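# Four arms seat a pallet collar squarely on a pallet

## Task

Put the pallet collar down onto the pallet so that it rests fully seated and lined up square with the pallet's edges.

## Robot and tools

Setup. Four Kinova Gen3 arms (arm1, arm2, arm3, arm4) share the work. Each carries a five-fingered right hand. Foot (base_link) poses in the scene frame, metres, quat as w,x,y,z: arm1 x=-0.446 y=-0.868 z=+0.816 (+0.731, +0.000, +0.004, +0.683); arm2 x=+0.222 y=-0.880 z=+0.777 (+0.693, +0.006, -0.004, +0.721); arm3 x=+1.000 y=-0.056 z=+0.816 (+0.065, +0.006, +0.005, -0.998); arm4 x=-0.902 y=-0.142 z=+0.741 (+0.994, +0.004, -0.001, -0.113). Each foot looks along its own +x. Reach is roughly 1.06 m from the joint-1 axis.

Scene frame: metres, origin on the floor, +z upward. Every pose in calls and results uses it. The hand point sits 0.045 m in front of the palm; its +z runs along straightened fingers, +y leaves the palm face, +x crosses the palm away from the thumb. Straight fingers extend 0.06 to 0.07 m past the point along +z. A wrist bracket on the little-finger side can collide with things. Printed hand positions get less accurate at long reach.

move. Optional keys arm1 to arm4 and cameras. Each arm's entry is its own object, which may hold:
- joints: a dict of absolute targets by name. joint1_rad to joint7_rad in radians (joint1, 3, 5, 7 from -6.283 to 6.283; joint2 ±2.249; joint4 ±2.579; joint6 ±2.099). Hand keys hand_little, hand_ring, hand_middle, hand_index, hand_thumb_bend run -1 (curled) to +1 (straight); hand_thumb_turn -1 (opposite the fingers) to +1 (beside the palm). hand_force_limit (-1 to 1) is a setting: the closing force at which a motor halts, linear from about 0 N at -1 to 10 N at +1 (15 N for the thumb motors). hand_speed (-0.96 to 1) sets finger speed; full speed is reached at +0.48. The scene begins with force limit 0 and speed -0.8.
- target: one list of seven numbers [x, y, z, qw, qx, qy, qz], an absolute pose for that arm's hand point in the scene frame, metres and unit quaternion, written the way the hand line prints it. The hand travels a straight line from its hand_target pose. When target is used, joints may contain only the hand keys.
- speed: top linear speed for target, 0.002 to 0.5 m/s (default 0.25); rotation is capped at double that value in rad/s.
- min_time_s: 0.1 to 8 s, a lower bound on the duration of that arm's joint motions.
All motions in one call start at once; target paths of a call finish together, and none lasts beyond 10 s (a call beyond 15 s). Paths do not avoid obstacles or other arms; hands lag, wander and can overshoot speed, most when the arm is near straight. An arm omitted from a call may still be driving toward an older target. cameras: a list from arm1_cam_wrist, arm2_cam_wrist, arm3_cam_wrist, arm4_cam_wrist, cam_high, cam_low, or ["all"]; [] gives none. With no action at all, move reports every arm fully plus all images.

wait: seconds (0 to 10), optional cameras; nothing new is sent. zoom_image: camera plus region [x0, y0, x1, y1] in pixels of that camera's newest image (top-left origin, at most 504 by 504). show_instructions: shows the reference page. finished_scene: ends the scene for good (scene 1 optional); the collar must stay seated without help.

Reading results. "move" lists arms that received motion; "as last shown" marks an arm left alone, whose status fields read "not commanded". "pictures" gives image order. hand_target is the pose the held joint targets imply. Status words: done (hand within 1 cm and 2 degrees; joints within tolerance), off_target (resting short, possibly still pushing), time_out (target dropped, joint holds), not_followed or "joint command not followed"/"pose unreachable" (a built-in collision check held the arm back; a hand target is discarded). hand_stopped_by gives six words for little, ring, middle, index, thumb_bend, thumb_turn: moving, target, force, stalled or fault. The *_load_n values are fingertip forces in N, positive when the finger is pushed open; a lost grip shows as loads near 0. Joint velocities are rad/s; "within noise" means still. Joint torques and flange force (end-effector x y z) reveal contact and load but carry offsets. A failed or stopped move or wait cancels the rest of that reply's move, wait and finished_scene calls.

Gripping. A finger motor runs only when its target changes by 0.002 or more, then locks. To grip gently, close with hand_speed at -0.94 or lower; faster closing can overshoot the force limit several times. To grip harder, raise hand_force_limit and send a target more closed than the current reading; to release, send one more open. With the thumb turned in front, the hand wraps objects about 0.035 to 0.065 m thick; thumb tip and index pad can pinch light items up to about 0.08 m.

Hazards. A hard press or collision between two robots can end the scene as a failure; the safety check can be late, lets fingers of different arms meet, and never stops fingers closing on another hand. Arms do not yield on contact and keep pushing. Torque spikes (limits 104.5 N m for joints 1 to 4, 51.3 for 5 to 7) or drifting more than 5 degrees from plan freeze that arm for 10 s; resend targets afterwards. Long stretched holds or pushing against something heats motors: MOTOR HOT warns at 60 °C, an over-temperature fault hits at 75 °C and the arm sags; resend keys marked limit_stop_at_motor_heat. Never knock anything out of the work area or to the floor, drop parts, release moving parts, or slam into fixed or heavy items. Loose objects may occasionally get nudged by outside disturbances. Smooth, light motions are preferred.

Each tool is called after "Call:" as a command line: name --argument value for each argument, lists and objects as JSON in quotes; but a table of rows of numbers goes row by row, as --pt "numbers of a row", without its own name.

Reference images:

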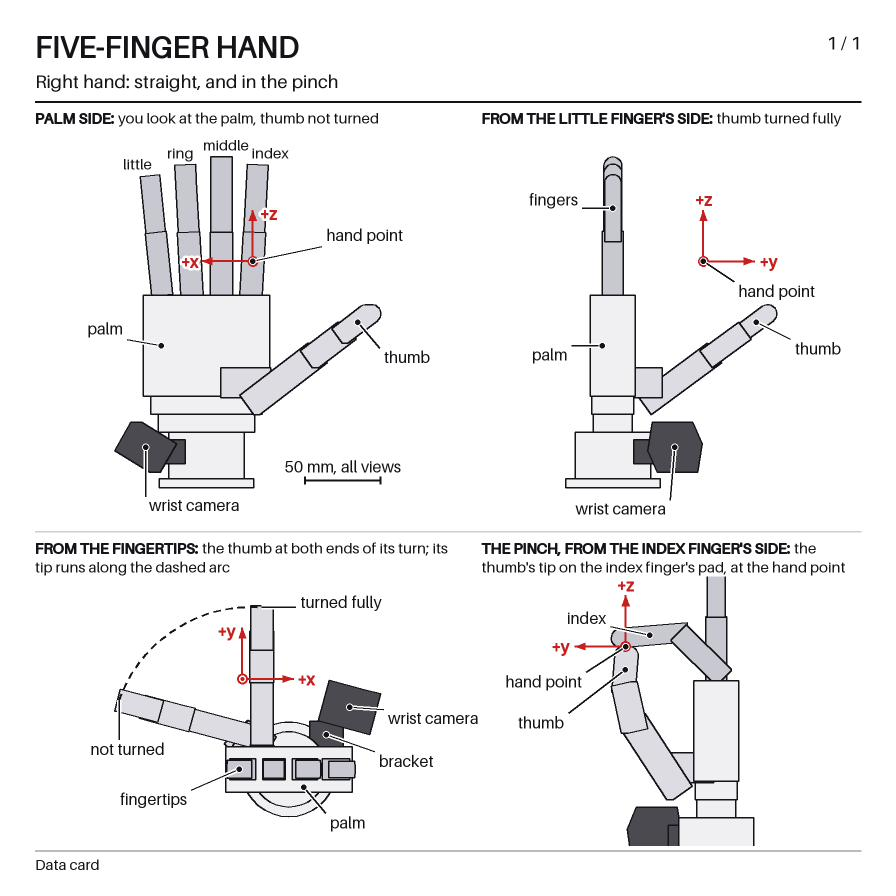

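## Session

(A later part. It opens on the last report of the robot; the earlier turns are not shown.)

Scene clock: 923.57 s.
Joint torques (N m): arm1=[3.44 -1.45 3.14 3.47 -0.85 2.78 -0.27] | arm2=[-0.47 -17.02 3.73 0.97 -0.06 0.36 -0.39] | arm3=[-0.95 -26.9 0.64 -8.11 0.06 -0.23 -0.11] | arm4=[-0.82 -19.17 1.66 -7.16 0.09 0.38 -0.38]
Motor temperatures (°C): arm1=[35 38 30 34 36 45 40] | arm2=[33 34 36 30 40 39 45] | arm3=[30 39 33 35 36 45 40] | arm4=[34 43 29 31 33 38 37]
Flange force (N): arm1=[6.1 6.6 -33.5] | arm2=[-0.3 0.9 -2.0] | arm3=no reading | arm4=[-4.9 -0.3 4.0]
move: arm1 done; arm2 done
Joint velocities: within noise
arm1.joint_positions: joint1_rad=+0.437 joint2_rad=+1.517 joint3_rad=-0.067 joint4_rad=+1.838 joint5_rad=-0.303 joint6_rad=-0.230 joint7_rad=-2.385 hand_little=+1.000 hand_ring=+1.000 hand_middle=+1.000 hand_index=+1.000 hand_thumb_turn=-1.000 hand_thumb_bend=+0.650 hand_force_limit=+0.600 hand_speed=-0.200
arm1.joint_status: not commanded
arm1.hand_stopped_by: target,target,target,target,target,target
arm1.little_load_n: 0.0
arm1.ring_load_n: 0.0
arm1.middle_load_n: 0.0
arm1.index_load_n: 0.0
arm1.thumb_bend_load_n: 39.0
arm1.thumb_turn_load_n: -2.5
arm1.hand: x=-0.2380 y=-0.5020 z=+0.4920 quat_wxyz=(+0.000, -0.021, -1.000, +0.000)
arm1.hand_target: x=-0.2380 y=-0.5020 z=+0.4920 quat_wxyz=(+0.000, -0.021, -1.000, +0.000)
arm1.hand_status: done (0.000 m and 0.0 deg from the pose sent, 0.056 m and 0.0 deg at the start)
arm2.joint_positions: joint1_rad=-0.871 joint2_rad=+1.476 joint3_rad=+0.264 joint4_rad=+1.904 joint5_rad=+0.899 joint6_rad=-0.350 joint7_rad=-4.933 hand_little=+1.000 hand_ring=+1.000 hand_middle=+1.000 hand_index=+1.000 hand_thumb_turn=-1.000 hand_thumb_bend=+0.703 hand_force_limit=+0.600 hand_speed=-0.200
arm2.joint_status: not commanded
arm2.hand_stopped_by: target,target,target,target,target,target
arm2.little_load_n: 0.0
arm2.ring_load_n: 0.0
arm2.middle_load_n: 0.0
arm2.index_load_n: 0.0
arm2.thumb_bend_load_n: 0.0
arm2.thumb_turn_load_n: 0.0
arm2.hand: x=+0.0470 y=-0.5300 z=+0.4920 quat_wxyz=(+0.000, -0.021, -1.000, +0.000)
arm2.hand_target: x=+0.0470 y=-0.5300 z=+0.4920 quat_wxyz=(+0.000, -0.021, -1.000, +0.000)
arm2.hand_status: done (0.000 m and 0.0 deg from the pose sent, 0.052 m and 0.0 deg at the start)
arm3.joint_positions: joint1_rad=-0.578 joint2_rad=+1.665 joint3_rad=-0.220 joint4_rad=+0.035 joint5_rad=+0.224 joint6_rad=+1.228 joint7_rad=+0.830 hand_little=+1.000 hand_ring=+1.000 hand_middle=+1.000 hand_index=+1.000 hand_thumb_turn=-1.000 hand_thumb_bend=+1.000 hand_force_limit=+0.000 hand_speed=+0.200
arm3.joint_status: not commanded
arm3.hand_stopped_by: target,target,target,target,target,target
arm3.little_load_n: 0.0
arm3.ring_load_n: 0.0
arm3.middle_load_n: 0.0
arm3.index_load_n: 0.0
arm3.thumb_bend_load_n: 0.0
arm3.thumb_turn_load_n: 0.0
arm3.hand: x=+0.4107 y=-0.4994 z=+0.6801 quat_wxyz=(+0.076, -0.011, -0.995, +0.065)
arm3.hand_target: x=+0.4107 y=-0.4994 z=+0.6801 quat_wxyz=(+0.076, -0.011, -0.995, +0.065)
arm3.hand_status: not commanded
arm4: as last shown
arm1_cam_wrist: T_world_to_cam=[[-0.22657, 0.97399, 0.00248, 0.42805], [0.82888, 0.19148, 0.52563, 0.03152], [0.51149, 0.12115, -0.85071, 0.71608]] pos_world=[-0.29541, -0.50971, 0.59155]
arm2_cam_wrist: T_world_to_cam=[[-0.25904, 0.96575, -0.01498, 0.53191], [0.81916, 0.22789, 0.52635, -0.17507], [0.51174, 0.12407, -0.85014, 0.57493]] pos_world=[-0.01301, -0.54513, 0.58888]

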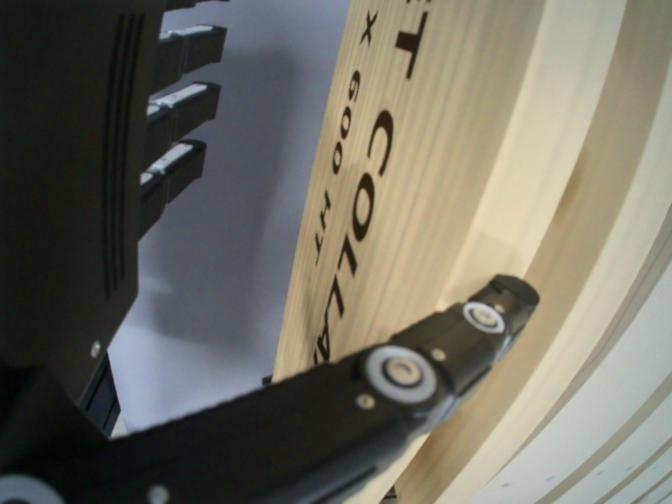

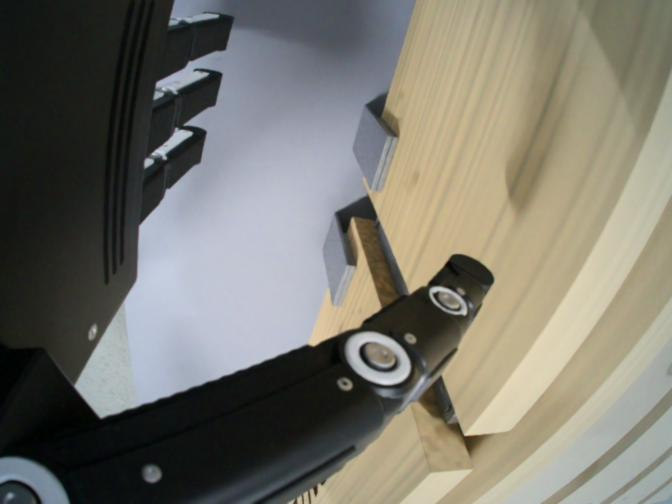

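Call:
move --arm1 '{"target": [-0.238, -0.510, 0.60, 0, 0.0209, 0.9998, 0], "speed": 0.1}' --arm2 '{"target": [0.047, -0.535, 0.60, 0, 0.0209, 0.9998, 0], "speed": 0.1}' --cameras '["all"]'

Scene clock: 934.10 s.
Joint torques (N m): arm1=[2.52 -17.98 0.79 1.61 -0.09 -0.38 -0.09] | arm2=[-0.5 -16.45 2.97 0.07 -0.12 0.37 -0.4] | arm3=[-0.98 -26.91 0.6 -8.15 0.1 -0.26 -0.06] | arm4=[-0.81 -19.1 1.68 -7.19 0.08 0.41 -0.4]
Motor temperatures (°C): arm1=[35 38 30 34 36 45 40] | arm2=[33 34 36 30 40 39 45] | arm3=[30 39 33 35 36 45 40] | arm4=[34 43 29 31 33 38 37]
Flange force (N): arm1=[4.9 5.2 3.1] | arm2=[1.7 4.0 -3.9] | arm3=no reading | arm4=[-5.2 -0.4 3.9]
move: arm1 done; arm2 done
Joint velocities: within noise
arm1.joint_positions: joint1_rad=+0.436 joint2_rad=+1.248 joint3_rad=-0.058 joint4_rad=+2.064 joint5_rad=-0.314 joint6_rad=-0.186 joint7_rad=-2.388 hand_little=+1.000 hand_ring=+1.000 hand_middle=+1.000 hand_index=+1.000 hand_thumb_turn=-1.000 hand_thumb_bend=+0.635 hand_force_limit=+0.600 hand_speed=-0.200
arm1.joint_status: not commanded
arm1.hand_stopped_by: target,target,target,target,target,target
arm1.little_load_n: 0.0
arm1.ring_load_n: -0.5
arm1.middle_load_n: 0.0
arm1.index_load_n: 0.0
arm1.thumb_bend_load_n: 0.0
arm1.thumb_turn_load_n: 0.0
arm1.hand: x=-0.2380 y=-0.5100 z=+0.6000 quat_wxyz=(+0.000, -0.021, -1.000, +0.000)
arm1.hand_target: x=-0.2380 y=-0.5100 z=+0.6000 quat_wxyz=(+0.000, -0.021, -1.000, +0.000)
arm1.hand_status: done (0.000 m and 0.0 deg from the pose sent, 0.108 m and 0.0 deg at the start)
arm2.joint_positions: joint1_rad=-0.804 joint2_rad=+1.178 joint3_rad=+0.189 joint4_rad=+2.087 joint5_rad=+1.057 joint6_rad=-0.210 joint7_rad=-4.998 hand_little=+1.000 hand_ring=+1.000 hand_middle=+1.000 hand_index=+1.000 hand_thumb_turn=-1.000 hand_thumb_bend=+0.703 hand_force_limit=+0.600 hand_speed=-0.200
arm2.joint_status: not commanded
arm2.hand_stopped_by: target,target,target,target,target,target
arm2.little_load_n: 0.0
arm2.ring_load_n: 0.0
arm2.middle_load_n: 0.0
arm2.index_load_n: 0.0
arm2.thumb_bend_load_n: 0.0
arm2.thumb_turn_load_n: 0.0
arm2.hand: x=+0.0470 y=-0.5350 z=+0.6000 quat_wxyz=(+0.000, -0.021, -1.000, +0.000)
arm2.hand_target: x=+0.0470 y=-0.5350 z=+0.6000 quat_wxyz=(+0.000, -0.021, -1.000, +0.000)
arm2.hand_status: done (0.000 m and 0.0 deg from the pose sent, 0.108 m and 0.0 deg at the start)
arm3.joint_positions: joint1_rad=-0.578 joint2_rad=+1.665 joint3_rad=-0.220 joint4_rad=+0.035 joint5_rad=+0.224 joint6_rad=+1.228 joint7_rad=+0.830 hand_little=+1.000 hand_ring=+1.000 hand_middle=+1.000 hand_index=+1.000 hand_thumb_turn=-1.000 hand_thumb_bend=+1.000 hand_force_limit=+0.000 hand_speed=+0.200
arm3.joint_status: not commanded
arm3.hand_stopped_by: target,target,target,target,target,target
arm3.little_load_n: 0.0
arm3.ring_load_n: 0.0
arm3.middle_load_n: 0.0
arm3.index_load_n: 0.0
arm3.thumb_bend_load_n: 0.0
arm3.thumb_turn_load_n: 0.0
arm3.hand: x=+0.4107 y=-0.4994 z=+0.6801 quat_wxyz=(+0.076, -0.011, -0.995, +0.065)
arm3.hand_target: x=+0.4107 y=-0.4994 z=+0.6801 quat_wxyz=(+0.076, -0.011, -0.995, +0.065)
arm3.hand_status: not commanded
arm4: as last shown
pictures: arm1_cam_wrist, arm2_cam_wrist, arm3_cam_wrist, arm4_cam_wrist, cam_high, cam_low
arm1_cam_wrist: T_world_to_cam=[[-0.22659, 0.97399, 0.00246, 0.4356], [0.82888, 0.19151, 0.52563, -0.02379], [0.51149, 0.12115, -0.85071, 0.80888]] pos_world=[-0.29531, -0.51771, 0.69955]
arm2_cam_wrist: T_world_to_cam=[[-0.25897, 0.96577, -0.01491, 0.53832], [0.81923, 0.2278, 0.52628, -0.23077], [0.51166, 0.12408, -0.85018, 0.66739]] pos_world=[-0.01301, -0.55013, 0.69688]
arm3_cam_wrist: T_world_to_cam=[[-0.22841, 0.9681, -0.10299, 0.64884], [0.89736, 0.25038, 0.3634, -0.49405], [0.3776, -0.00941, -0.92592, 0.581]] pos_world=[0.37216, -0.49897, 0.78433]
arm4_cam_wrist: T_world_to_cam=[[0.36007, -0.93261, -0.02406, -0.16831], [-0.79469, -0.32013, 0.51574, -0.88797], [-0.48869, -0.16658, -0.8564, 0.51968]] pos_world=[-0.39109, -0.35466, 0.89898]

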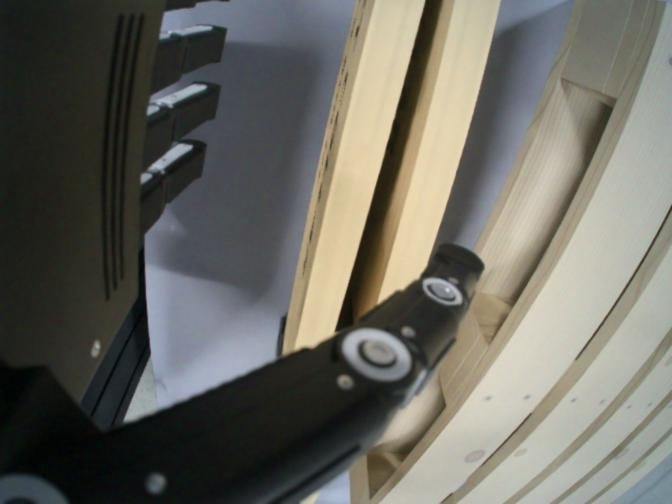

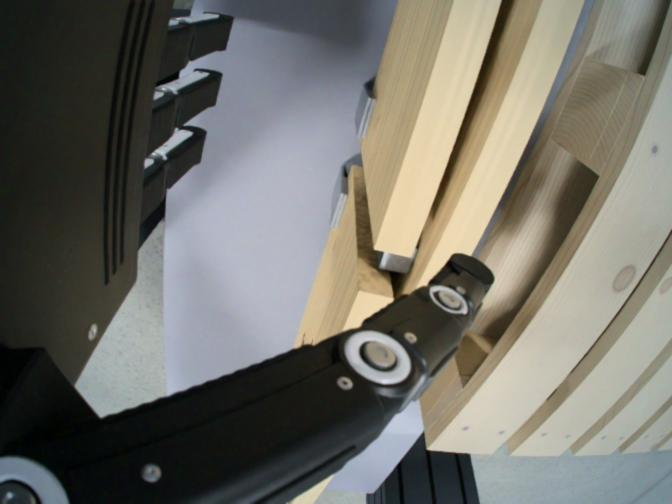

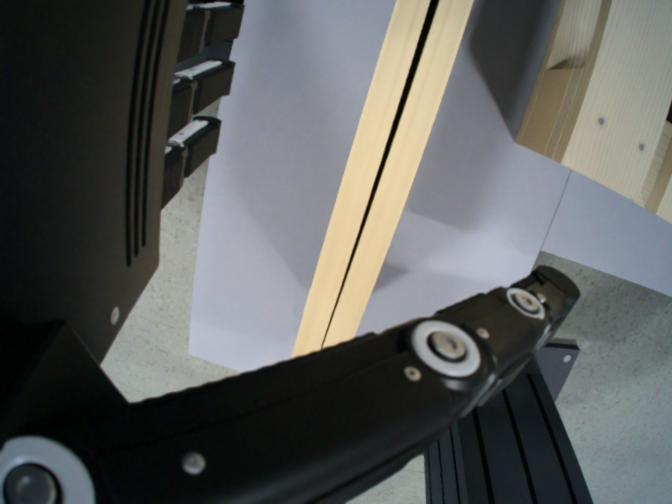

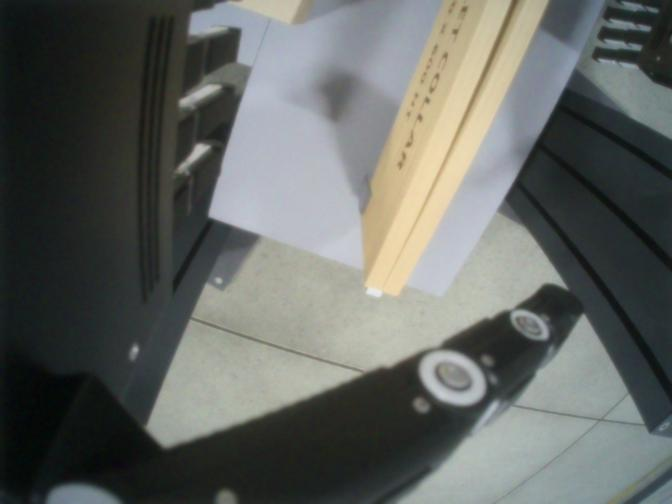

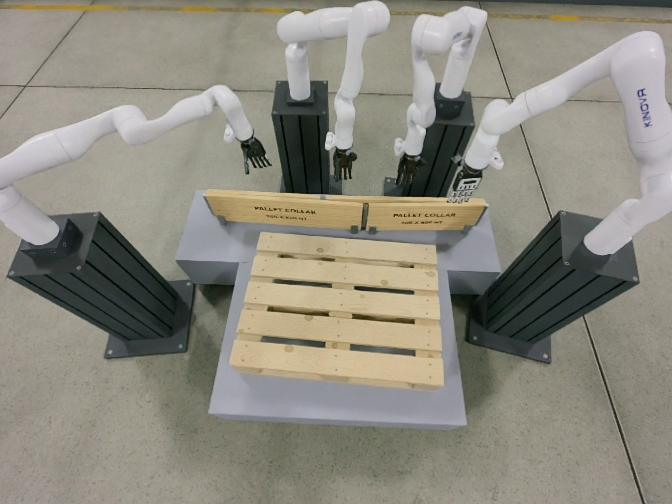

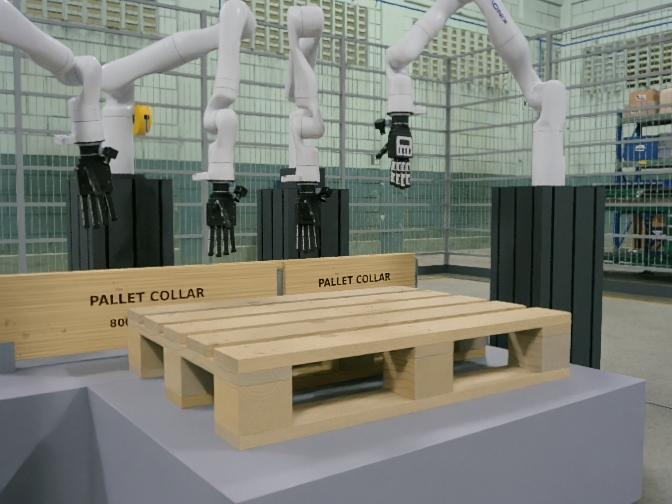

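Call:
zoom_image --camera "arm2_cam_wrist" --region '[300, 0, 600, 360]'

Call:
zoom_image --camera "arm1_cam_wrist" --region '[260, 0, 560, 360]'

Call:
zoom_image --camera "cam_high" --region '[300, 170, 390, 240]'

Call:
zoom_image --camera "arm4_cam_wrist" --region '[340, 0, 600, 320]'

Scaled by 1.400 from the camera's image (finer frame: 960x720).

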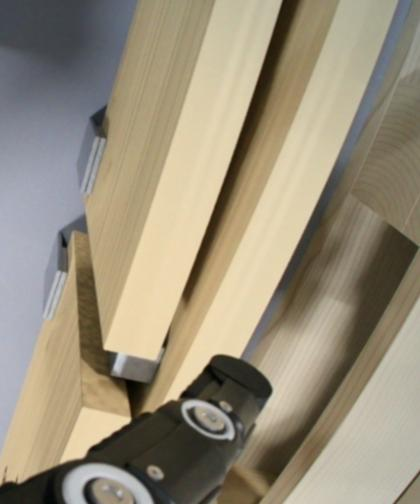

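Scaled by 1.400 from the camera's image (finer frame: 960x720).

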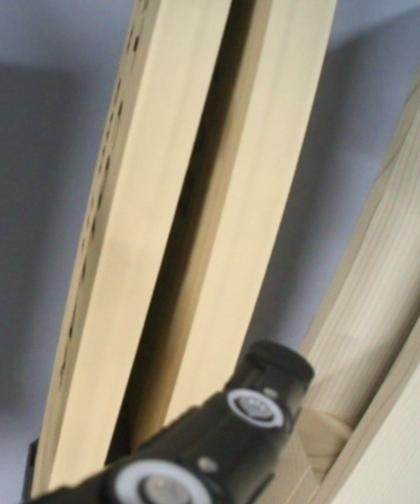

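Scaled by 5.600.

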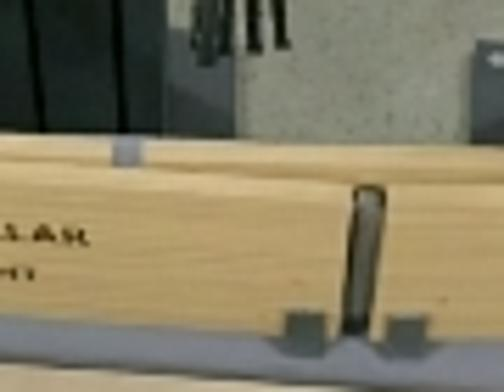

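Scaled by 1.575 from the camera's image (finer frame: 960x720).

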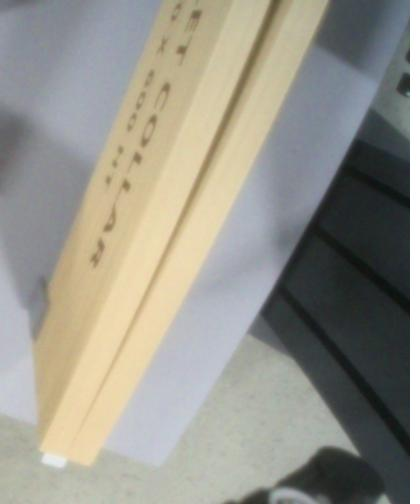

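Call:
move --arm2 '{"target": [0.055, -0.414, 0.61, 0, 0.0201, 0.9998, 0], "speed": 0.15, "joints": {"hand_thumb_bend": 1, "hand_thumb_turn": 1, "hand_speed": 0.2}}' --arm1 '{"joints": {"hand_thumb_bend": 1, "hand_thumb_turn": 1, "hand_speed": 0.2}}' --arm3 '{"joints": {"joint1_rad": -0.362, "joint2_rad": 0.928, "joint3_rad": -0.229, "joint4_rad": 1.451, "joint5_rad": 0.259, "joint6_rad": 0.777, "joint7_rad": 0.718, "hand_thumb_bend": 1, "hand_thumb_turn": 1}, "min_time_s": 3}' --cameras '["arm2_cam_wrist", "cam_high"]'

Call:
zoom_image --camera "arm2_cam_wrist" --region '[140, 0, 500, 400]'

Scene clock: 1051.10 s.
Joint torques (N m): arm1=[2.51 -18 0.84 1.66 -0.08 -0.38 -0.07] | arm2=[-0.56 -19.1 -1.32 -2.29 -0.09 0.4 -0.38] | arm3=[-0.93 -20.59 -0.86 -5.4 0.09 0.26 -0.08] | arm4=[-0.8 -19.12 1.66 -7.17 0.11 0.41 -0.36]
Motor temperatures (°C): arm1=[35 38 30 34 36 45 40] | arm2=[33 34 36 30 40 39 45] | arm3=[30 39 33 36 36 45 40] | arm4=[34 44 29 31 33 38 37]
Flange force (N): arm1=[4.9 5.2 3.3] | arm2=[-1.1 2.6 -2.9] | arm3=[0.7 2.1 0.2] | arm4=[-5.0 -0.5 4.0]
move: arm1 done; arm2 done; arm3 done
Joint velocities: within noise
arm1.joint_positions: joint1_rad=+0.436 joint2_rad=+1.248 joint3_rad=-0.058 joint4_rad=+2.064 joint5_rad=-0.314 joint6_rad=-0.186 joint7_rad=-2.388 hand_little=+1.000 hand_ring=+1.000 hand_middle=+1.000 hand_index=+1.000 hand_thumb_turn=+1.000 hand_thumb_bend=+1.000 hand_force_limit=+0.600 hand_speed=+0.200
arm1.joint_status: all done
arm1.hand_stopped_by: target,target,target,target,target,target
arm1.little_load_n: 0.0
arm1.ring_load_n: 0.0
arm1.middle_load_n: 0.0
arm1.index_load_n: 0.0
arm1.thumb_bend_load_n: 0.0
arm1.thumb_turn_load_n: 0.0
arm1.hand: x=-0.2380 y=-0.5100 z=+0.6000 quat_wxyz=(+0.000, -0.021, -1.000, +0.000)
arm1.hand_target: x=-0.2380 y=-0.5100 z=+0.6000 quat_wxyz=(+0.000, -0.021, -1.000, +0.000)
arm1.hand_status: not commanded
arm2.joint_positions: joint1_rad=-0.189 joint2_rad=+1.200 joint3_rad=-0.423 joint4_rad=+1.752 joint5_rad=+1.052 joint6_rad=+0.454 joint7_rad=-4.582 hand_little=+1.000 hand_ring=+1.000 hand_middle=+1.000 hand_index=+1.000 hand_thumb_turn=+1.000 hand_thumb_bend=+1.000 hand_force_limit=+0.600 hand_speed=+0.200
arm2.joint_status: all done
arm2.hand_stopped_by: target,target,target,target,target,target
arm2.little_load_n: 0.0
arm2.ring_load_n: 0.0
arm2.middle_load_n: 0.0
arm2.index_load_n: 0.0
arm2.thumb_bend_load_n: -0.5
arm2.thumb_turn_load_n: 0.0
arm2.hand: x=+0.0550 y=-0.4140 z=+0.6100 quat_wxyz=(+0.000, -0.020, -1.000, +0.000)
arm2.hand_target: x=+0.0550 y=-0.4140 z=+0.6100 quat_wxyz=(+0.000, -0.020, -1.000, +0.000)
arm2.hand_status: done (0.000 m and 0.0 deg from the pose sent, 0.122 m and 0.1 deg at the start)
arm3.joint_positions: joint1_rad=-0.362 joint2_rad=+0.928 joint3_rad=-0.229 joint4_rad=+1.451 joint5_rad=+0.259 joint6_rad=+0.777 joint7_rad=+0.718 hand_little=+1.000 hand_ring=+1.000 hand_middle=+1.000 hand_index=+1.000 hand_thumb_turn=+1.000 hand_thumb_bend=+1.000 hand_force_limit=+0.000 hand_speed=+0.200
arm3.joint_status: all done
arm3.hand_stopped_by: target,target,target,target,target,target
arm3.little_load_n: 0.0
arm3.ring_load_n: 0.0
arm3.middle_load_n: 0.0
arm3.index_load_n: 0.0
arm3.thumb_bend_load_n: -0.5
arm3.thumb_turn_load_n: 0.0
arm3.hand: x=+0.5659 y=-0.3020 z=+0.8002 quat_wxyz=(+0.000, -0.018, -1.000, +0.000)
arm3.hand_target: x=+0.5659 y=-0.3020 z=+0.8002 quat_wxyz=(+0.000, -0.018, -1.000, +0.000)
arm3.hand_status: not commanded
arm4: as last shown
arm2_cam_wrist: T_world_to_cam=[[-0.26049, 0.96536, -0.0149, 0.42359], [0.81887, 0.22909, 0.52628, -0.26958], [0.51146, 0.12489, -0.85018, 0.65714]] pos_world=[-0.00501, -0.42923, 0.70688]

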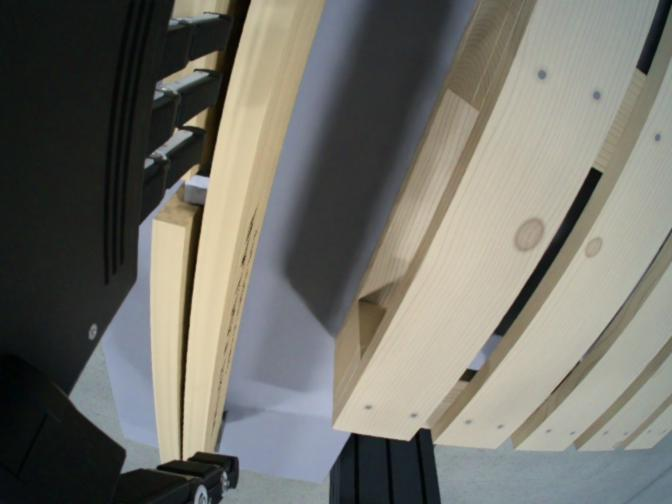

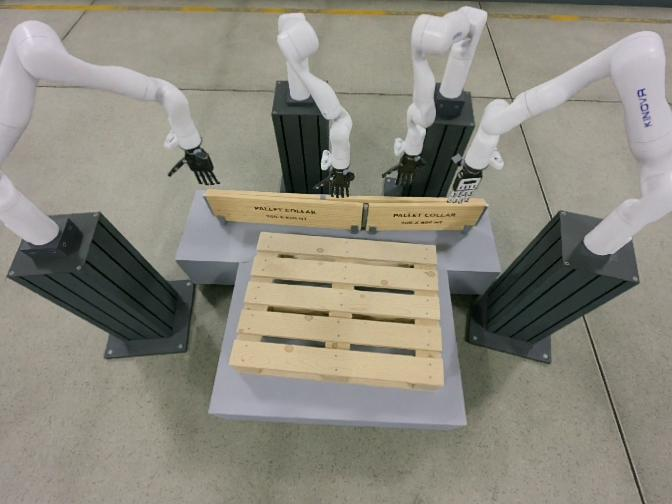

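Scaled by 1.260 from the camera's image (finer frame: 960x720).

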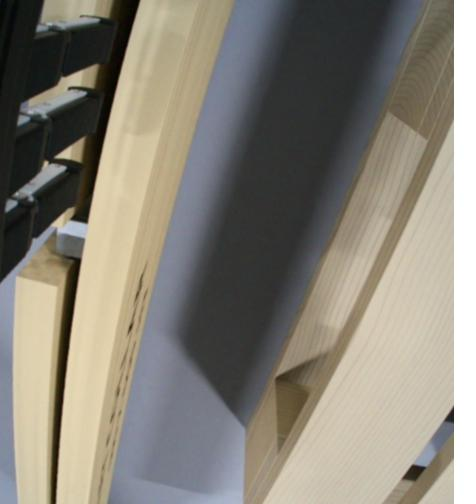

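Call:
zoom_image --camera "arm2_cam_wrist" --region '[140, 0, 290, 220]'

Scaled by 2.291 from the camera's image (finer frame: 960x720).

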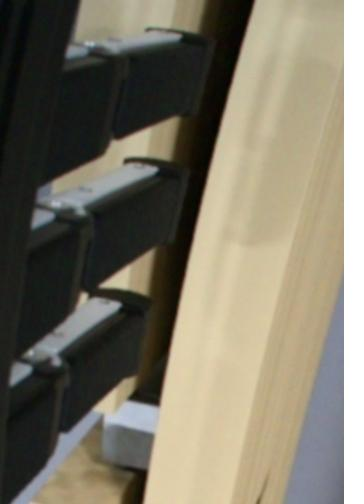

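Call:
move --arm2 '{"target": [0.055, -0.418, 0.576, 0, 0.0201, 0.9998, 0], "speed": 0.05}' --cameras '["arm2_cam_wrist"]'

Call:
zoom_image --camera "arm2_cam_wrist" --region '[120, 0, 300, 260]'

Scene clock: 1100.83 s.
Joint torques (N m): arm1=[2.5 -17.98 0.79 1.65 -0.07 -0.39 -0.08] | arm2=[-0.69 -18.92 -0.86 -1.99 -0.08 0.3 -0.37] | arm3=[-0.93 -20.6 -0.82 -5.46 0.08 0.3 -0.08] | arm4=[-0.79 -19.13 1.67 -7.16 0.09 0.42 -0.39]
Motor temperatures (°C): arm1=[34 38 29 34 36 45 40] | arm2=[33 34 36 30 40 39 45] | arm3=[30 40 33 35 36 45 40] | arm4=[34 44 29 31 33 38 37]
Flange force (N): arm1=[4.8 5.3 3.2] | arm2=[-0.7 4.0 -4.2] | arm3=[0.5 2.3 0.3] | arm4=[-5.0 -0.4 4.0]
move: arm2 done
Joint velocities: within noise
arm1, arm3, arm4: as last shown
arm2.joint_positions: joint1_rad=-0.228 joint2_rad=+1.267 joint3_rad=-0.366 joint4_rad=+1.728 joint5_rad=+1.105 joint6_rad=+0.389 joint7_rad=-4.640 hand_little=+1.000 hand_ring=+1.000 hand_middle=+1.000 hand_index=+1.000 hand_thumb_turn=+1.000 hand_thumb_bend=+1.000 hand_force_limit=+0.600 hand_speed=+0.200
arm2.joint_status: not commanded
arm2.hand_stopped_by: target,target,target,target,target,target
arm2.little_load_n: 0.0
arm2.ring_load_n: 0.0
arm2.middle_load_n: 0.0
arm2.index_load_n: 0.0
arm2.thumb_bend_load_n: 0.0
arm2.thumb_turn_load_n: 0.0
arm2.hand: x=+0.0550 y=-0.4180 z=+0.5760 quat_wxyz=(+0.000, -0.020, -1.000, +0.000)
arm2.hand_target: x=+0.0550 y=-0.4180 z=+0.5760 quat_wxyz=(+0.000, -0.020, -1.000, +0.000)
arm2.hand_status: done (0.000 m and 0.0 deg from the pose sent, 0.034 m and 0.0 deg at the start)
arm3.thumb_bend_load_n: 0.0
arm2_cam_wrist: T_world_to_cam=[[-0.26059, 0.96533, -0.01497, 0.42698], [0.81884, 0.2292, 0.52628, -0.25072], [0.51146, 0.12489, -0.85018, 0.62874]] pos_world=[-0.00501, -0.43323, 0.67288]

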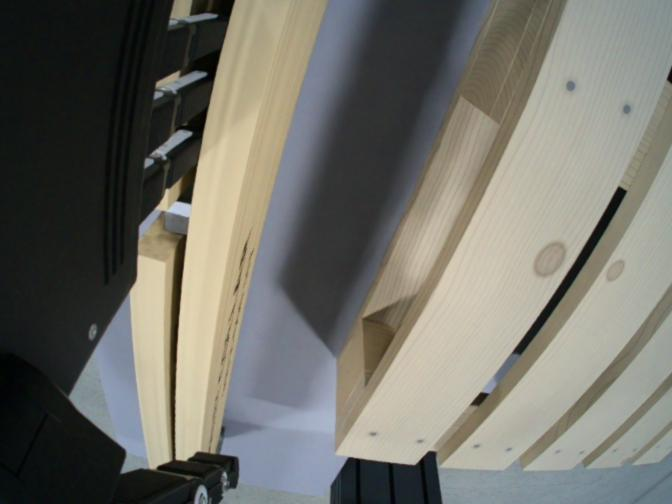

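Scaled by 1.938 from the camera's image (finer frame: 960x720).

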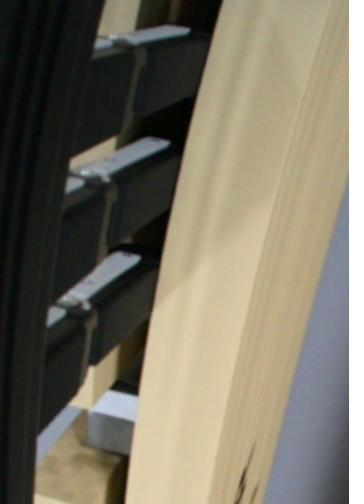

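Call:
move --arm2 '{"target": [0.055, -0.4185, 0.565, 0, 0.0201, 0.9998, 0], "speed": 0.03}' --cameras '["arm2_cam_wrist"]'

Call:
zoom_image --camera "arm2_cam_wrist" --region '[120, 0, 300, 260]'

Scene clock: 1109.70 s.
Joint torques (N m): arm1=[2.48 -17.94 0.81 1.66 -0.07 -0.37 -0.09] | arm2=[-0.61 -18.83 -0.78 -2.03 -0.03 0.34 -0.36] | arm3=[-0.9 -20.57 -0.85 -5.49 0.03 0.23 -0.11] | arm4=[-0.82 -19.12 1.7 -7.17 0.1 0.4 -0.38]
Motor temperatures (°C): arm1=[34 38 29 34 36 45 40] | arm2=[33 34 36 30 40 39 45] | arm3=[30 40 33 35 36 45 40] | arm4=[34 44 29 31 33 38 37]
Flange force (N): arm1=[4.8 5.2 3.1] | arm2=[-0.8 3.5 -4.6] | arm3=[0.5 2.3 0.2] | arm4=[-5.0 -0.4 3.9]
move: arm2 done
Joint velocities: within noise
arm1, arm3, arm4: as last shown
arm1.thumb_bend_load_n: -0.5
arm2.joint_positions: joint1_rad=-0.238 joint2_rad=+1.290 joint3_rad=-0.350 joint4_rad=+1.715 joint5_rad=+1.119 joint6_rad=+0.372 joint7_rad=-4.655 hand_little=+1.000 hand_ring=+1.000 hand_middle=+1.000 hand_index=+1.000 hand_thumb_turn=+1.000 hand_thumb_bend=+1.000 hand_force_limit=+0.600 hand_speed=+0.200
arm2.joint_status: not commanded
arm2.hand_stopped_by: target,target,target,target,target,target
arm2.little_load_n: 0.0
arm2.ring_load_n: 0.0
arm2.middle_load_n: 0.0
arm2.index_load_n: 0.0
arm2.thumb_bend_load_n: 0.0
arm2.thumb_turn_load_n: 0.0
arm2.hand: x=+0.0550 y=-0.4185 z=+0.5650 quat_wxyz=(+0.000, -0.020, -1.000, +0.000)
arm2.hand_target: x=+0.0550 y=-0.4185 z=+0.5650 quat_wxyz=(+0.000, -0.020, -1.000, +0.000)
arm2.hand_status: done (0.000 m and 0.0 deg from the pose sent, 0.011 m and 0.0 deg at the start)
arm2_cam_wrist: T_world_to_cam=[[-0.26059, 0.96533, -0.01497, 0.4273], [0.81884, 0.2292, 0.52628, -0.24482], [0.51146, 0.12489, -0.85018, 0.61945]] pos_world=[-0.00501, -0.43373, 0.66188]

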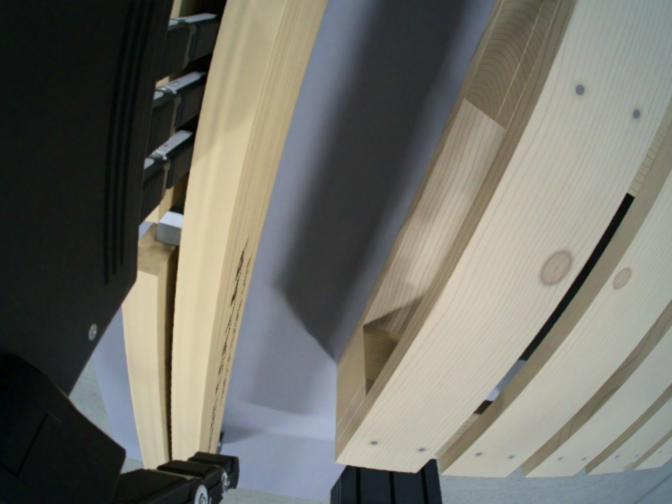

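Scaled by 1.938 from the camera's image (finer frame: 960x720).

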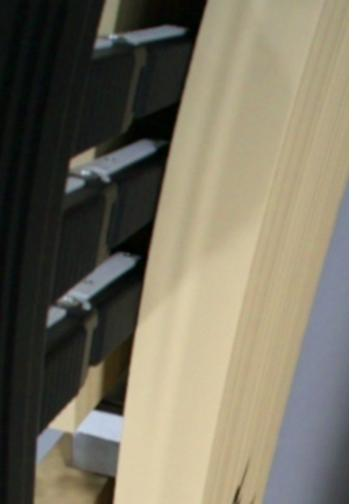

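Call:
move --arm2 '{"target": [0.055, -0.4185, 0.53, 0, 0.0201, 0.9998, 0], "speed": 0.04}' --cameras '["arm2_cam_wrist"]'

Scene clock: 1118.20 s.
Joint torques (N m): arm1=[2.47 -18 0.82 1.63 -0.06 -0.39 -0.09] | arm2=[-0.59 -19.48 -0.46 -1.93 -0.07 0.4 -0.37] | arm3=[-0.96 -20.53 -0.83 -5.46 0.05 0.31 -0.07] | arm4=[-0.79 -19.1 1.7 -7.11 0.12 0.43 -0.4]
Motor temperatures (°C): arm1=[34 38 29 34 36 45 40] | arm2=[33 34 36 30 40 39 45] | arm3=[30 40 33 35 36 45 40] | arm4=[34 44 29 30 33 38 37]
Flange force (N): arm1=[4.9 5.1 3.2] | arm2=[-0.4 4.3 -3.6] | arm3=[0.4 2.4 0.2] | arm4=[-4.9 -0.4 3.9]
move: arm2 done
Joint velocities: within noise
arm1, arm3: as last shown
arm1.little_load_n: 0.5
arm1.thumb_bend_load_n: 0.0
arm2.joint_positions: joint1_rad=-0.266 joint2_rad=+1.365 joint3_rad=-0.307 joint4_rad=+1.665 joint5_rad=+1.154 joint6_rad=+0.326 joint7_rad=-4.689 hand_little=+1.000 hand_ring=+1.000 hand_middle=+1.000 hand_index=+1.000 hand_thumb_turn=+1.000 hand_thumb_bend=+1.000 hand_force_limit=+0.600 hand_speed=+0.200
arm2.joint_status: not commanded
arm2.hand_stopped_by: target,target,target,target,target,target
arm2.little_load_n: 0.0
arm2.ring_load_n: 0.0
arm2.middle_load_n: 0.0
arm2.index_load_n: 0.0
arm2.thumb_bend_load_n: -0.5
arm2.thumb_turn_load_n: 0.0
arm2.hand: x=+0.0550 y=-0.4185 z=+0.5300 quat_wxyz=(+0.000, -0.020, -1.000, +0.000)
arm2.hand_target: x=+0.0550 y=-0.4185 z=+0.5300 quat_wxyz=(+0.000, -0.020, -1.000, +0.000)
arm2.hand_status: done (0.000 m and 0.0 deg from the pose sent, 0.035 m and 0.0 deg at the start)
arm4.joint_positions: joint1_rad=+0.038 joint2_rad=+0.722 joint3_rad=+0.049 joint4_rad=+1.622 joint5_rad=-0.032 joint6_rad=+0.798 joint7_rad=-4.233 hand_little=+1.000 hand_ring=+1.000 hand_middle=+1.000 hand_index=+1.000 hand_thumb_turn=-1.000 hand_thumb_bend=+1.000 hand_force_limit=+0.000 hand_speed=+0.200
arm4.joint_status: not commanded
arm4.hand_stopped_by: target,target,target,target,target,target
arm4.little_load_n: 0.0
arm4.ring_load_n: 0.0
arm4.middle_load_n: 0.0
arm4.index_load_n: 0.0
arm4.thumb_bend_load_n: 0.0
arm4.thumb_turn_load_n: 0.5
arm4.hand: x=-0.4499 y=-0.3803 z=+0.8001 quat_wxyz=(+0.000, -0.997, -0.077, +0.000)
arm4.hand_target: x=-0.4499 y=-0.3803 z=+0.8001 quat_wxyz=(+0.000, -0.997, -0.077, +0.000)
arm4.hand_status: not commanded
arm2_cam_wrist: T_world_to_cam=[[-0.26058, 0.96534, -0.01499, 0.42679], [0.8188, 0.22919, 0.52635, -0.22645], [0.51154, 0.12488, -0.85014, 0.58966]] pos_world=[-0.00501, -0.43373, 0.62688]

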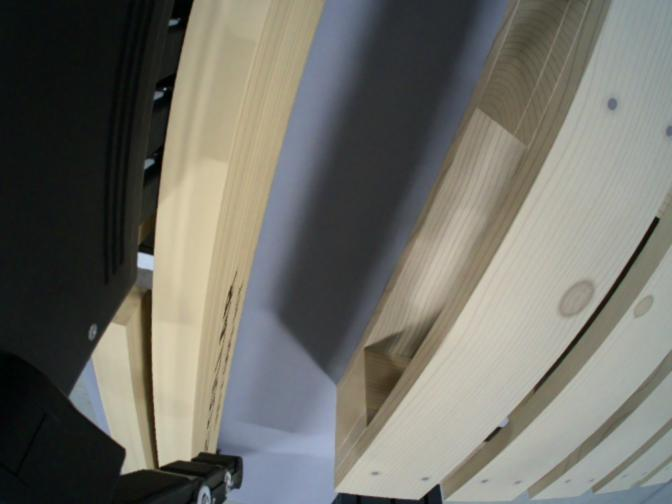

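Call:
move --arm2 '{"target": [0.055, -0.4185, 0.501, 0, 0.0201, 0.9998, 0], "speed": 0.04}'

Call:
move --arm2 '{"joints": {"hand_index": 0.4, "hand_middle": 0.4, "hand_ring": 0.4, "hand_little": 0.4, "hand_speed": -0.7, "hand_force_limit": 0.6}}' --cameras '["arm2_cam_wrist", "arm1_cam_wrist", "cam_high"]'

Scene clock: 1127.60 s.
Joint torques (N m): arm1=[2.49 -17.96 0.82 1.67 -0.06 -0.38 -0.1] | arm2=[-0.52 -19.65 -0.28 -1.61 -0.06 0.41 -0.38] | arm3=[-0.99 -20.54 -0.86 -5.42 0.08 0.27 -0.03] | arm4=[-0.83 -19.14 1.68 -7.16 0.09 0.4 -0.42]
Motor temperatures (°C): arm1=[34 38 29 34 36 44 40] | arm2=[33 34 36 30 40 39 45] | arm3=[30 40 33 35 36 45 40] | arm4=[34 44 29 30 33 38 37]
Flange force (N): arm1=[4.8 5.3 3.2] | arm2=[0.4 5.4 -3.0] | arm3=[0.6 2.3 0.1] | arm4=[-5.0 -0.3 4.0]
move: arm2 done
Joint velocities: within noise
arm1, arm3, arm4: as last shown
arm1.little_load_n: 0.0
arm2.joint_positions: joint1_rad=-0.285 joint2_rad=+1.428 joint3_rad=-0.278 joint4_rad=+1.617 joint5_rad=+1.176 joint6_rad=+0.296 joint7_rad=-4.710 hand_little=+1.000 hand_ring=+1.000 hand_middle=+1.000 hand_index=+1.000 hand_thumb_turn=+1.000 hand_thumb_bend=+1.000 hand_force_limit=+0.600 hand_speed=+0.200
arm2.joint_status: not commanded
arm2.hand_stopped_by: target,target,target,target,target,target
arm2.little_load_n: 0.0
arm2.ring_load_n: 0.0
arm2.middle_load_n: 0.0
arm2.index_load_n: 0.0
arm2.thumb_bend_load_n: 0.0
arm2.thumb_turn_load_n: 0.0
arm2.hand: x=+0.0550 y=-0.4185 z=+0.5010 quat_wxyz=(+0.000, -0.020, -1.000, +0.000)
arm2.hand_target: x=+0.0550 y=-0.4185 z=+0.5010 quat_wxyz=(+0.000, -0.020, -1.000, +0.000)
arm2.hand_status: done (0.000 m and 0.0 deg from the pose sent, 0.029 m and 0.0 deg at the start)
arm4.thumb_turn_load_n: 0.0
pictures: none

Scene clock: 1128.60 s.
Joint torques (N m): arm1=[2.51 -17.99 0.81 1.58 -0.07 -0.37 -0.1] | arm2=[0.13 -22.42 -0.15 -2.99 -0.08 0.27 -0.64] | arm3=[-0.94 -20.58 -0.89 -5.43 0.06 0.25 -0.1] | arm4=[-0.83 -19.1 1.67 -7.15 0.07 0.42 -0.38]
Motor temperatures (°C): arm1=[34 38 29 34 36 44 40] | arm2=[33 34 36 30 40 39 45] | arm3=[30 40 33 35 36 45 40] | arm4=[34 44 29 30 33 38 37]
Flange force (N): arm1=[5.0 5.0 3.1] | arm2=[0.5 3.8 0.8] | arm3=[0.7 2.2 0.2] | arm4=[-5.0 -0.4 3.9]
move: arm2 off_target
Joint velocities: within noise
arm1, arm3, arm4: as last shown
arm2.joint_positions: joint1_rad=-0.285 joint2_rad=+1.428 joint3_rad=-0.278 joint4_rad=+1.617 joint5_rad=+1.176 joint6_rad=+0.296 joint7_rad=-4.710 hand_little=+0.756 hand_ring=+0.811 hand_middle=+0.921 hand_index=+0.838 hand_thumb_turn=+1.000 hand_thumb_bend=+1.000 hand_force_limit=+0.600 hand_speed=-0.700
arm2.joint_status: hand_little off_target (ended at +0.756, target +0.400); hand_ring off_target (ended at +0.811, target +0.400); hand_middle off_target (ended at +0.921, target +0.400); hand_index off_target (ended at +0.838, target +0.400); the others done
arm2.hand_stopped_by: force,force,force,force,target,target
arm2.little_load_n: 8.5
arm2.ring_load_n: 0.0
arm2.middle_load_n: 0.0
arm2.index_load_n: 0.0
arm2.thumb_bend_load_n: 0.0
arm2.thumb_turn_load_n: 0.5
arm2.hand: x=+0.0550 y=-0.4185 z=+0.5010 quat_wxyz=(+0.000, -0.020, -1.000, +0.000)
arm2.hand_target: x=+0.0550 y=-0.4185 z=+0.5010 quat_wxyz=(+0.000, -0.020, -1.000, +0.000)
arm2.hand_status: not commanded
pictures: arm1_cam_wrist, arm2_cam_wrist, cam_high
arm1_cam_wrist: T_world_to_cam=[[-0.22659, 0.97399, 0.00246, 0.4356], [0.82888, 0.19151, 0.52563, -0.02379], [0.51149, 0.12115, -0.85071, 0.80888]] pos_world=[-0.29531, -0.51771, 0.69955]
arm2_cam_wrist: T_world_to_cam=[[-0.26064, 0.96532, -0.01488, 0.42629], [0.81883, 0.2292, 0.5263, -0.21115], [0.51146, 0.12498, -0.85017, 0.56507]] pos_world=[-0.00501, -0.43373, 0.59788]

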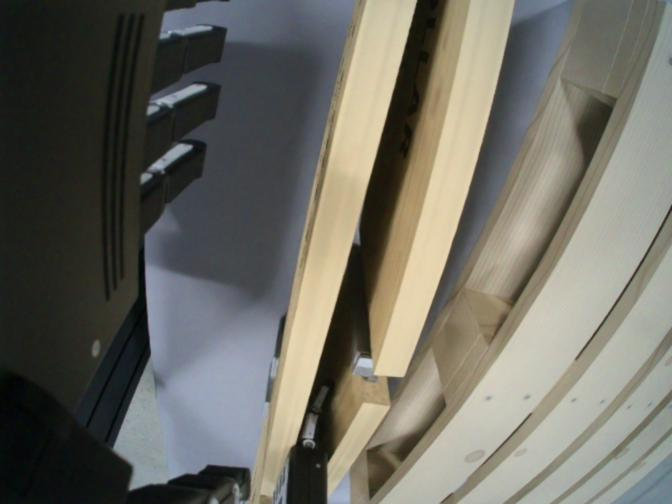

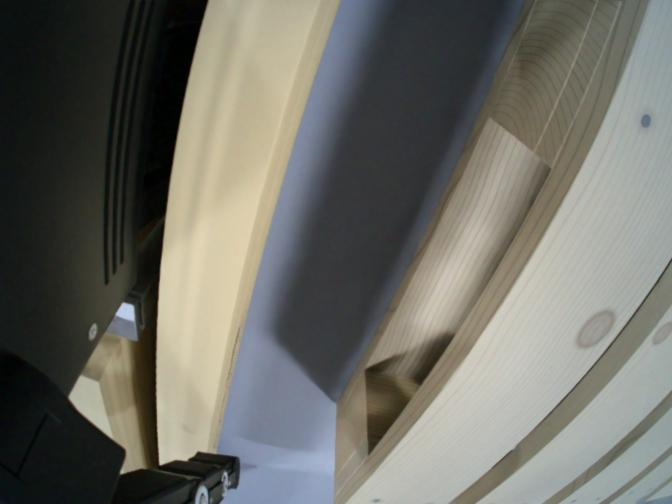

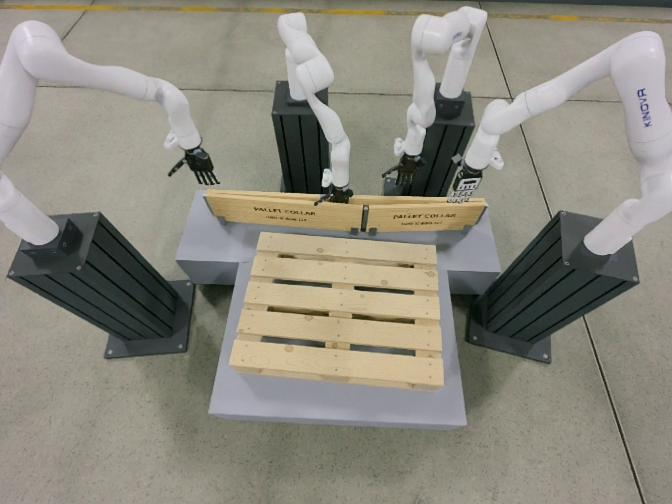

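Call:
move --arm2 '{"joints": {"hand_index": 0.3, "hand_middle": 0.3, "hand_ring": 0.3, "hand_little": 0.3, "hand_speed": -0.7, "hand_force_limit": 1.0}}' --cameras '["arm2_cam_wrist", "arm1_cam_wrist"]'

Scene clock: 1135.13 s.
Joint torques (N m): arm1=[2.51 -17.98 0.81 1.62 -0.08 -0.4 -0.09] | arm2=[0.82 -25.61 1.22 -5.23 0.64 0.71 -0.44] | arm3=[-0.91 -20.58 -0.88 -5.38 0.09 0.25 -0.05] | arm4=[-0.77 -19.12 1.72 -7.16 0.12 0.4 -0.39]
Motor temperatures (°C): arm1=[34 38 29 34 36 44 40] | arm2=[33 35 36 30 39 39 45] | arm3=[30 41 33 35 36 45 40] | arm4=[34 44 29 30 33 38 37]
Flange force (N): arm1=[4.9 5.2 3.1] | arm2=[1.1 0.8 3.1] | arm3=[0.7 2.0 0.2] | arm4=[-5.0 -0.4 3.9]
move: arm2 off_target
Joint velocities: within noise
arm1, arm3, arm4: as last shown
arm2.joint_positions: joint1_rad=-0.285 joint2_rad=+1.428 joint3_rad=-0.278 joint4_rad=+1.617 joint5_rad=+1.176 joint6_rad=+0.296 joint7_rad=-4.710 hand_little=+0.732 hand_ring=+0.760 hand_middle=+0.762 hand_index=+0.760 hand_thumb_turn=+1.000 hand_thumb_bend=+1.000 hand_force_limit=+1.000 hand_speed=-0.700
arm2.joint_status: hand_little off_target (ended at +0.732, target +0.300); hand_ring off_target (ended at +0.760, target +0.300); hand_middle off_target (ended at +0.762, target +0.300); hand_index off_target (ended at +0.760, target +0.300); the others done
arm2.hand_stopped_by: force,force,force,force,target,target
arm2.little_load_n: 0.0
arm2.ring_load_n: 0.5
arm2.middle_load_n: 17.0
arm2.index_load_n: 5.0
arm2.thumb_bend_load_n: 0.0
arm2.thumb_turn_load_n: 0.0
arm2.hand: x=+0.0550 y=-0.4186 z=+0.5010 quat_wxyz=(+0.000, -0.020, -1.000, +0.000)
arm2.hand_target: x=+0.0550 y=-0.4185 z=+0.5010 quat_wxyz=(+0.000, -0.020, -1.000, +0.000)
arm2.hand_status: not commanded
pictures: arm1_cam_wrist, arm2_cam_wrist
arm1_cam_wrist: T_world_to_cam=[[-0.22659, 0.97399, 0.00246, 0.4356], [0.82888, 0.19151, 0.52563, -0.02379], [0.51149, 0.12115, -0.85071, 0.80888]] pos_world=[-0.29531, -0.51771, 0.69955]
arm2_cam_wrist: T_world_to_cam=[[-0.26052, 0.96535, -0.01504, 0.42649], [0.81886, 0.22918, 0.52626, -0.21111], [0.51147, 0.12479, -0.85019, 0.56501]] pos_world=[-0.00501, -0.43383, 0.59788]

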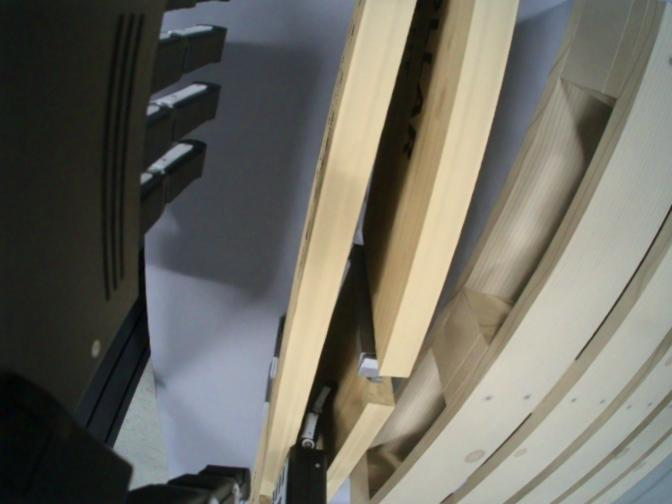

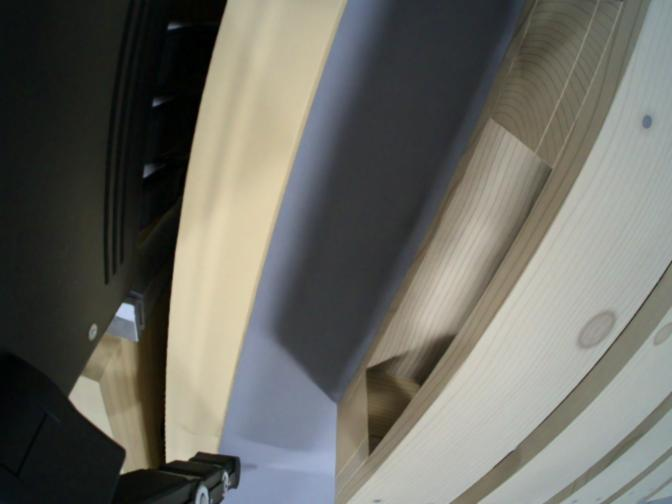

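Call:
zoom_image --camera "arm1_cam_wrist" --region '[240, 0, 540, 400]'

Scaled by 1.260 from the camera's image (finer frame: 960x720).

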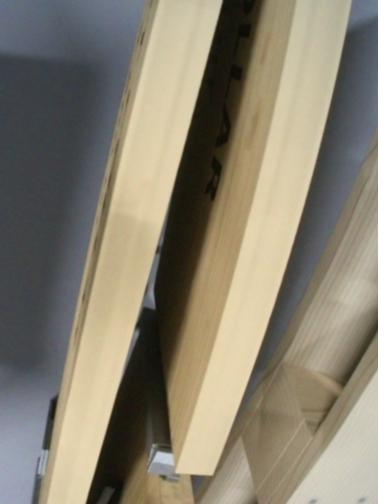

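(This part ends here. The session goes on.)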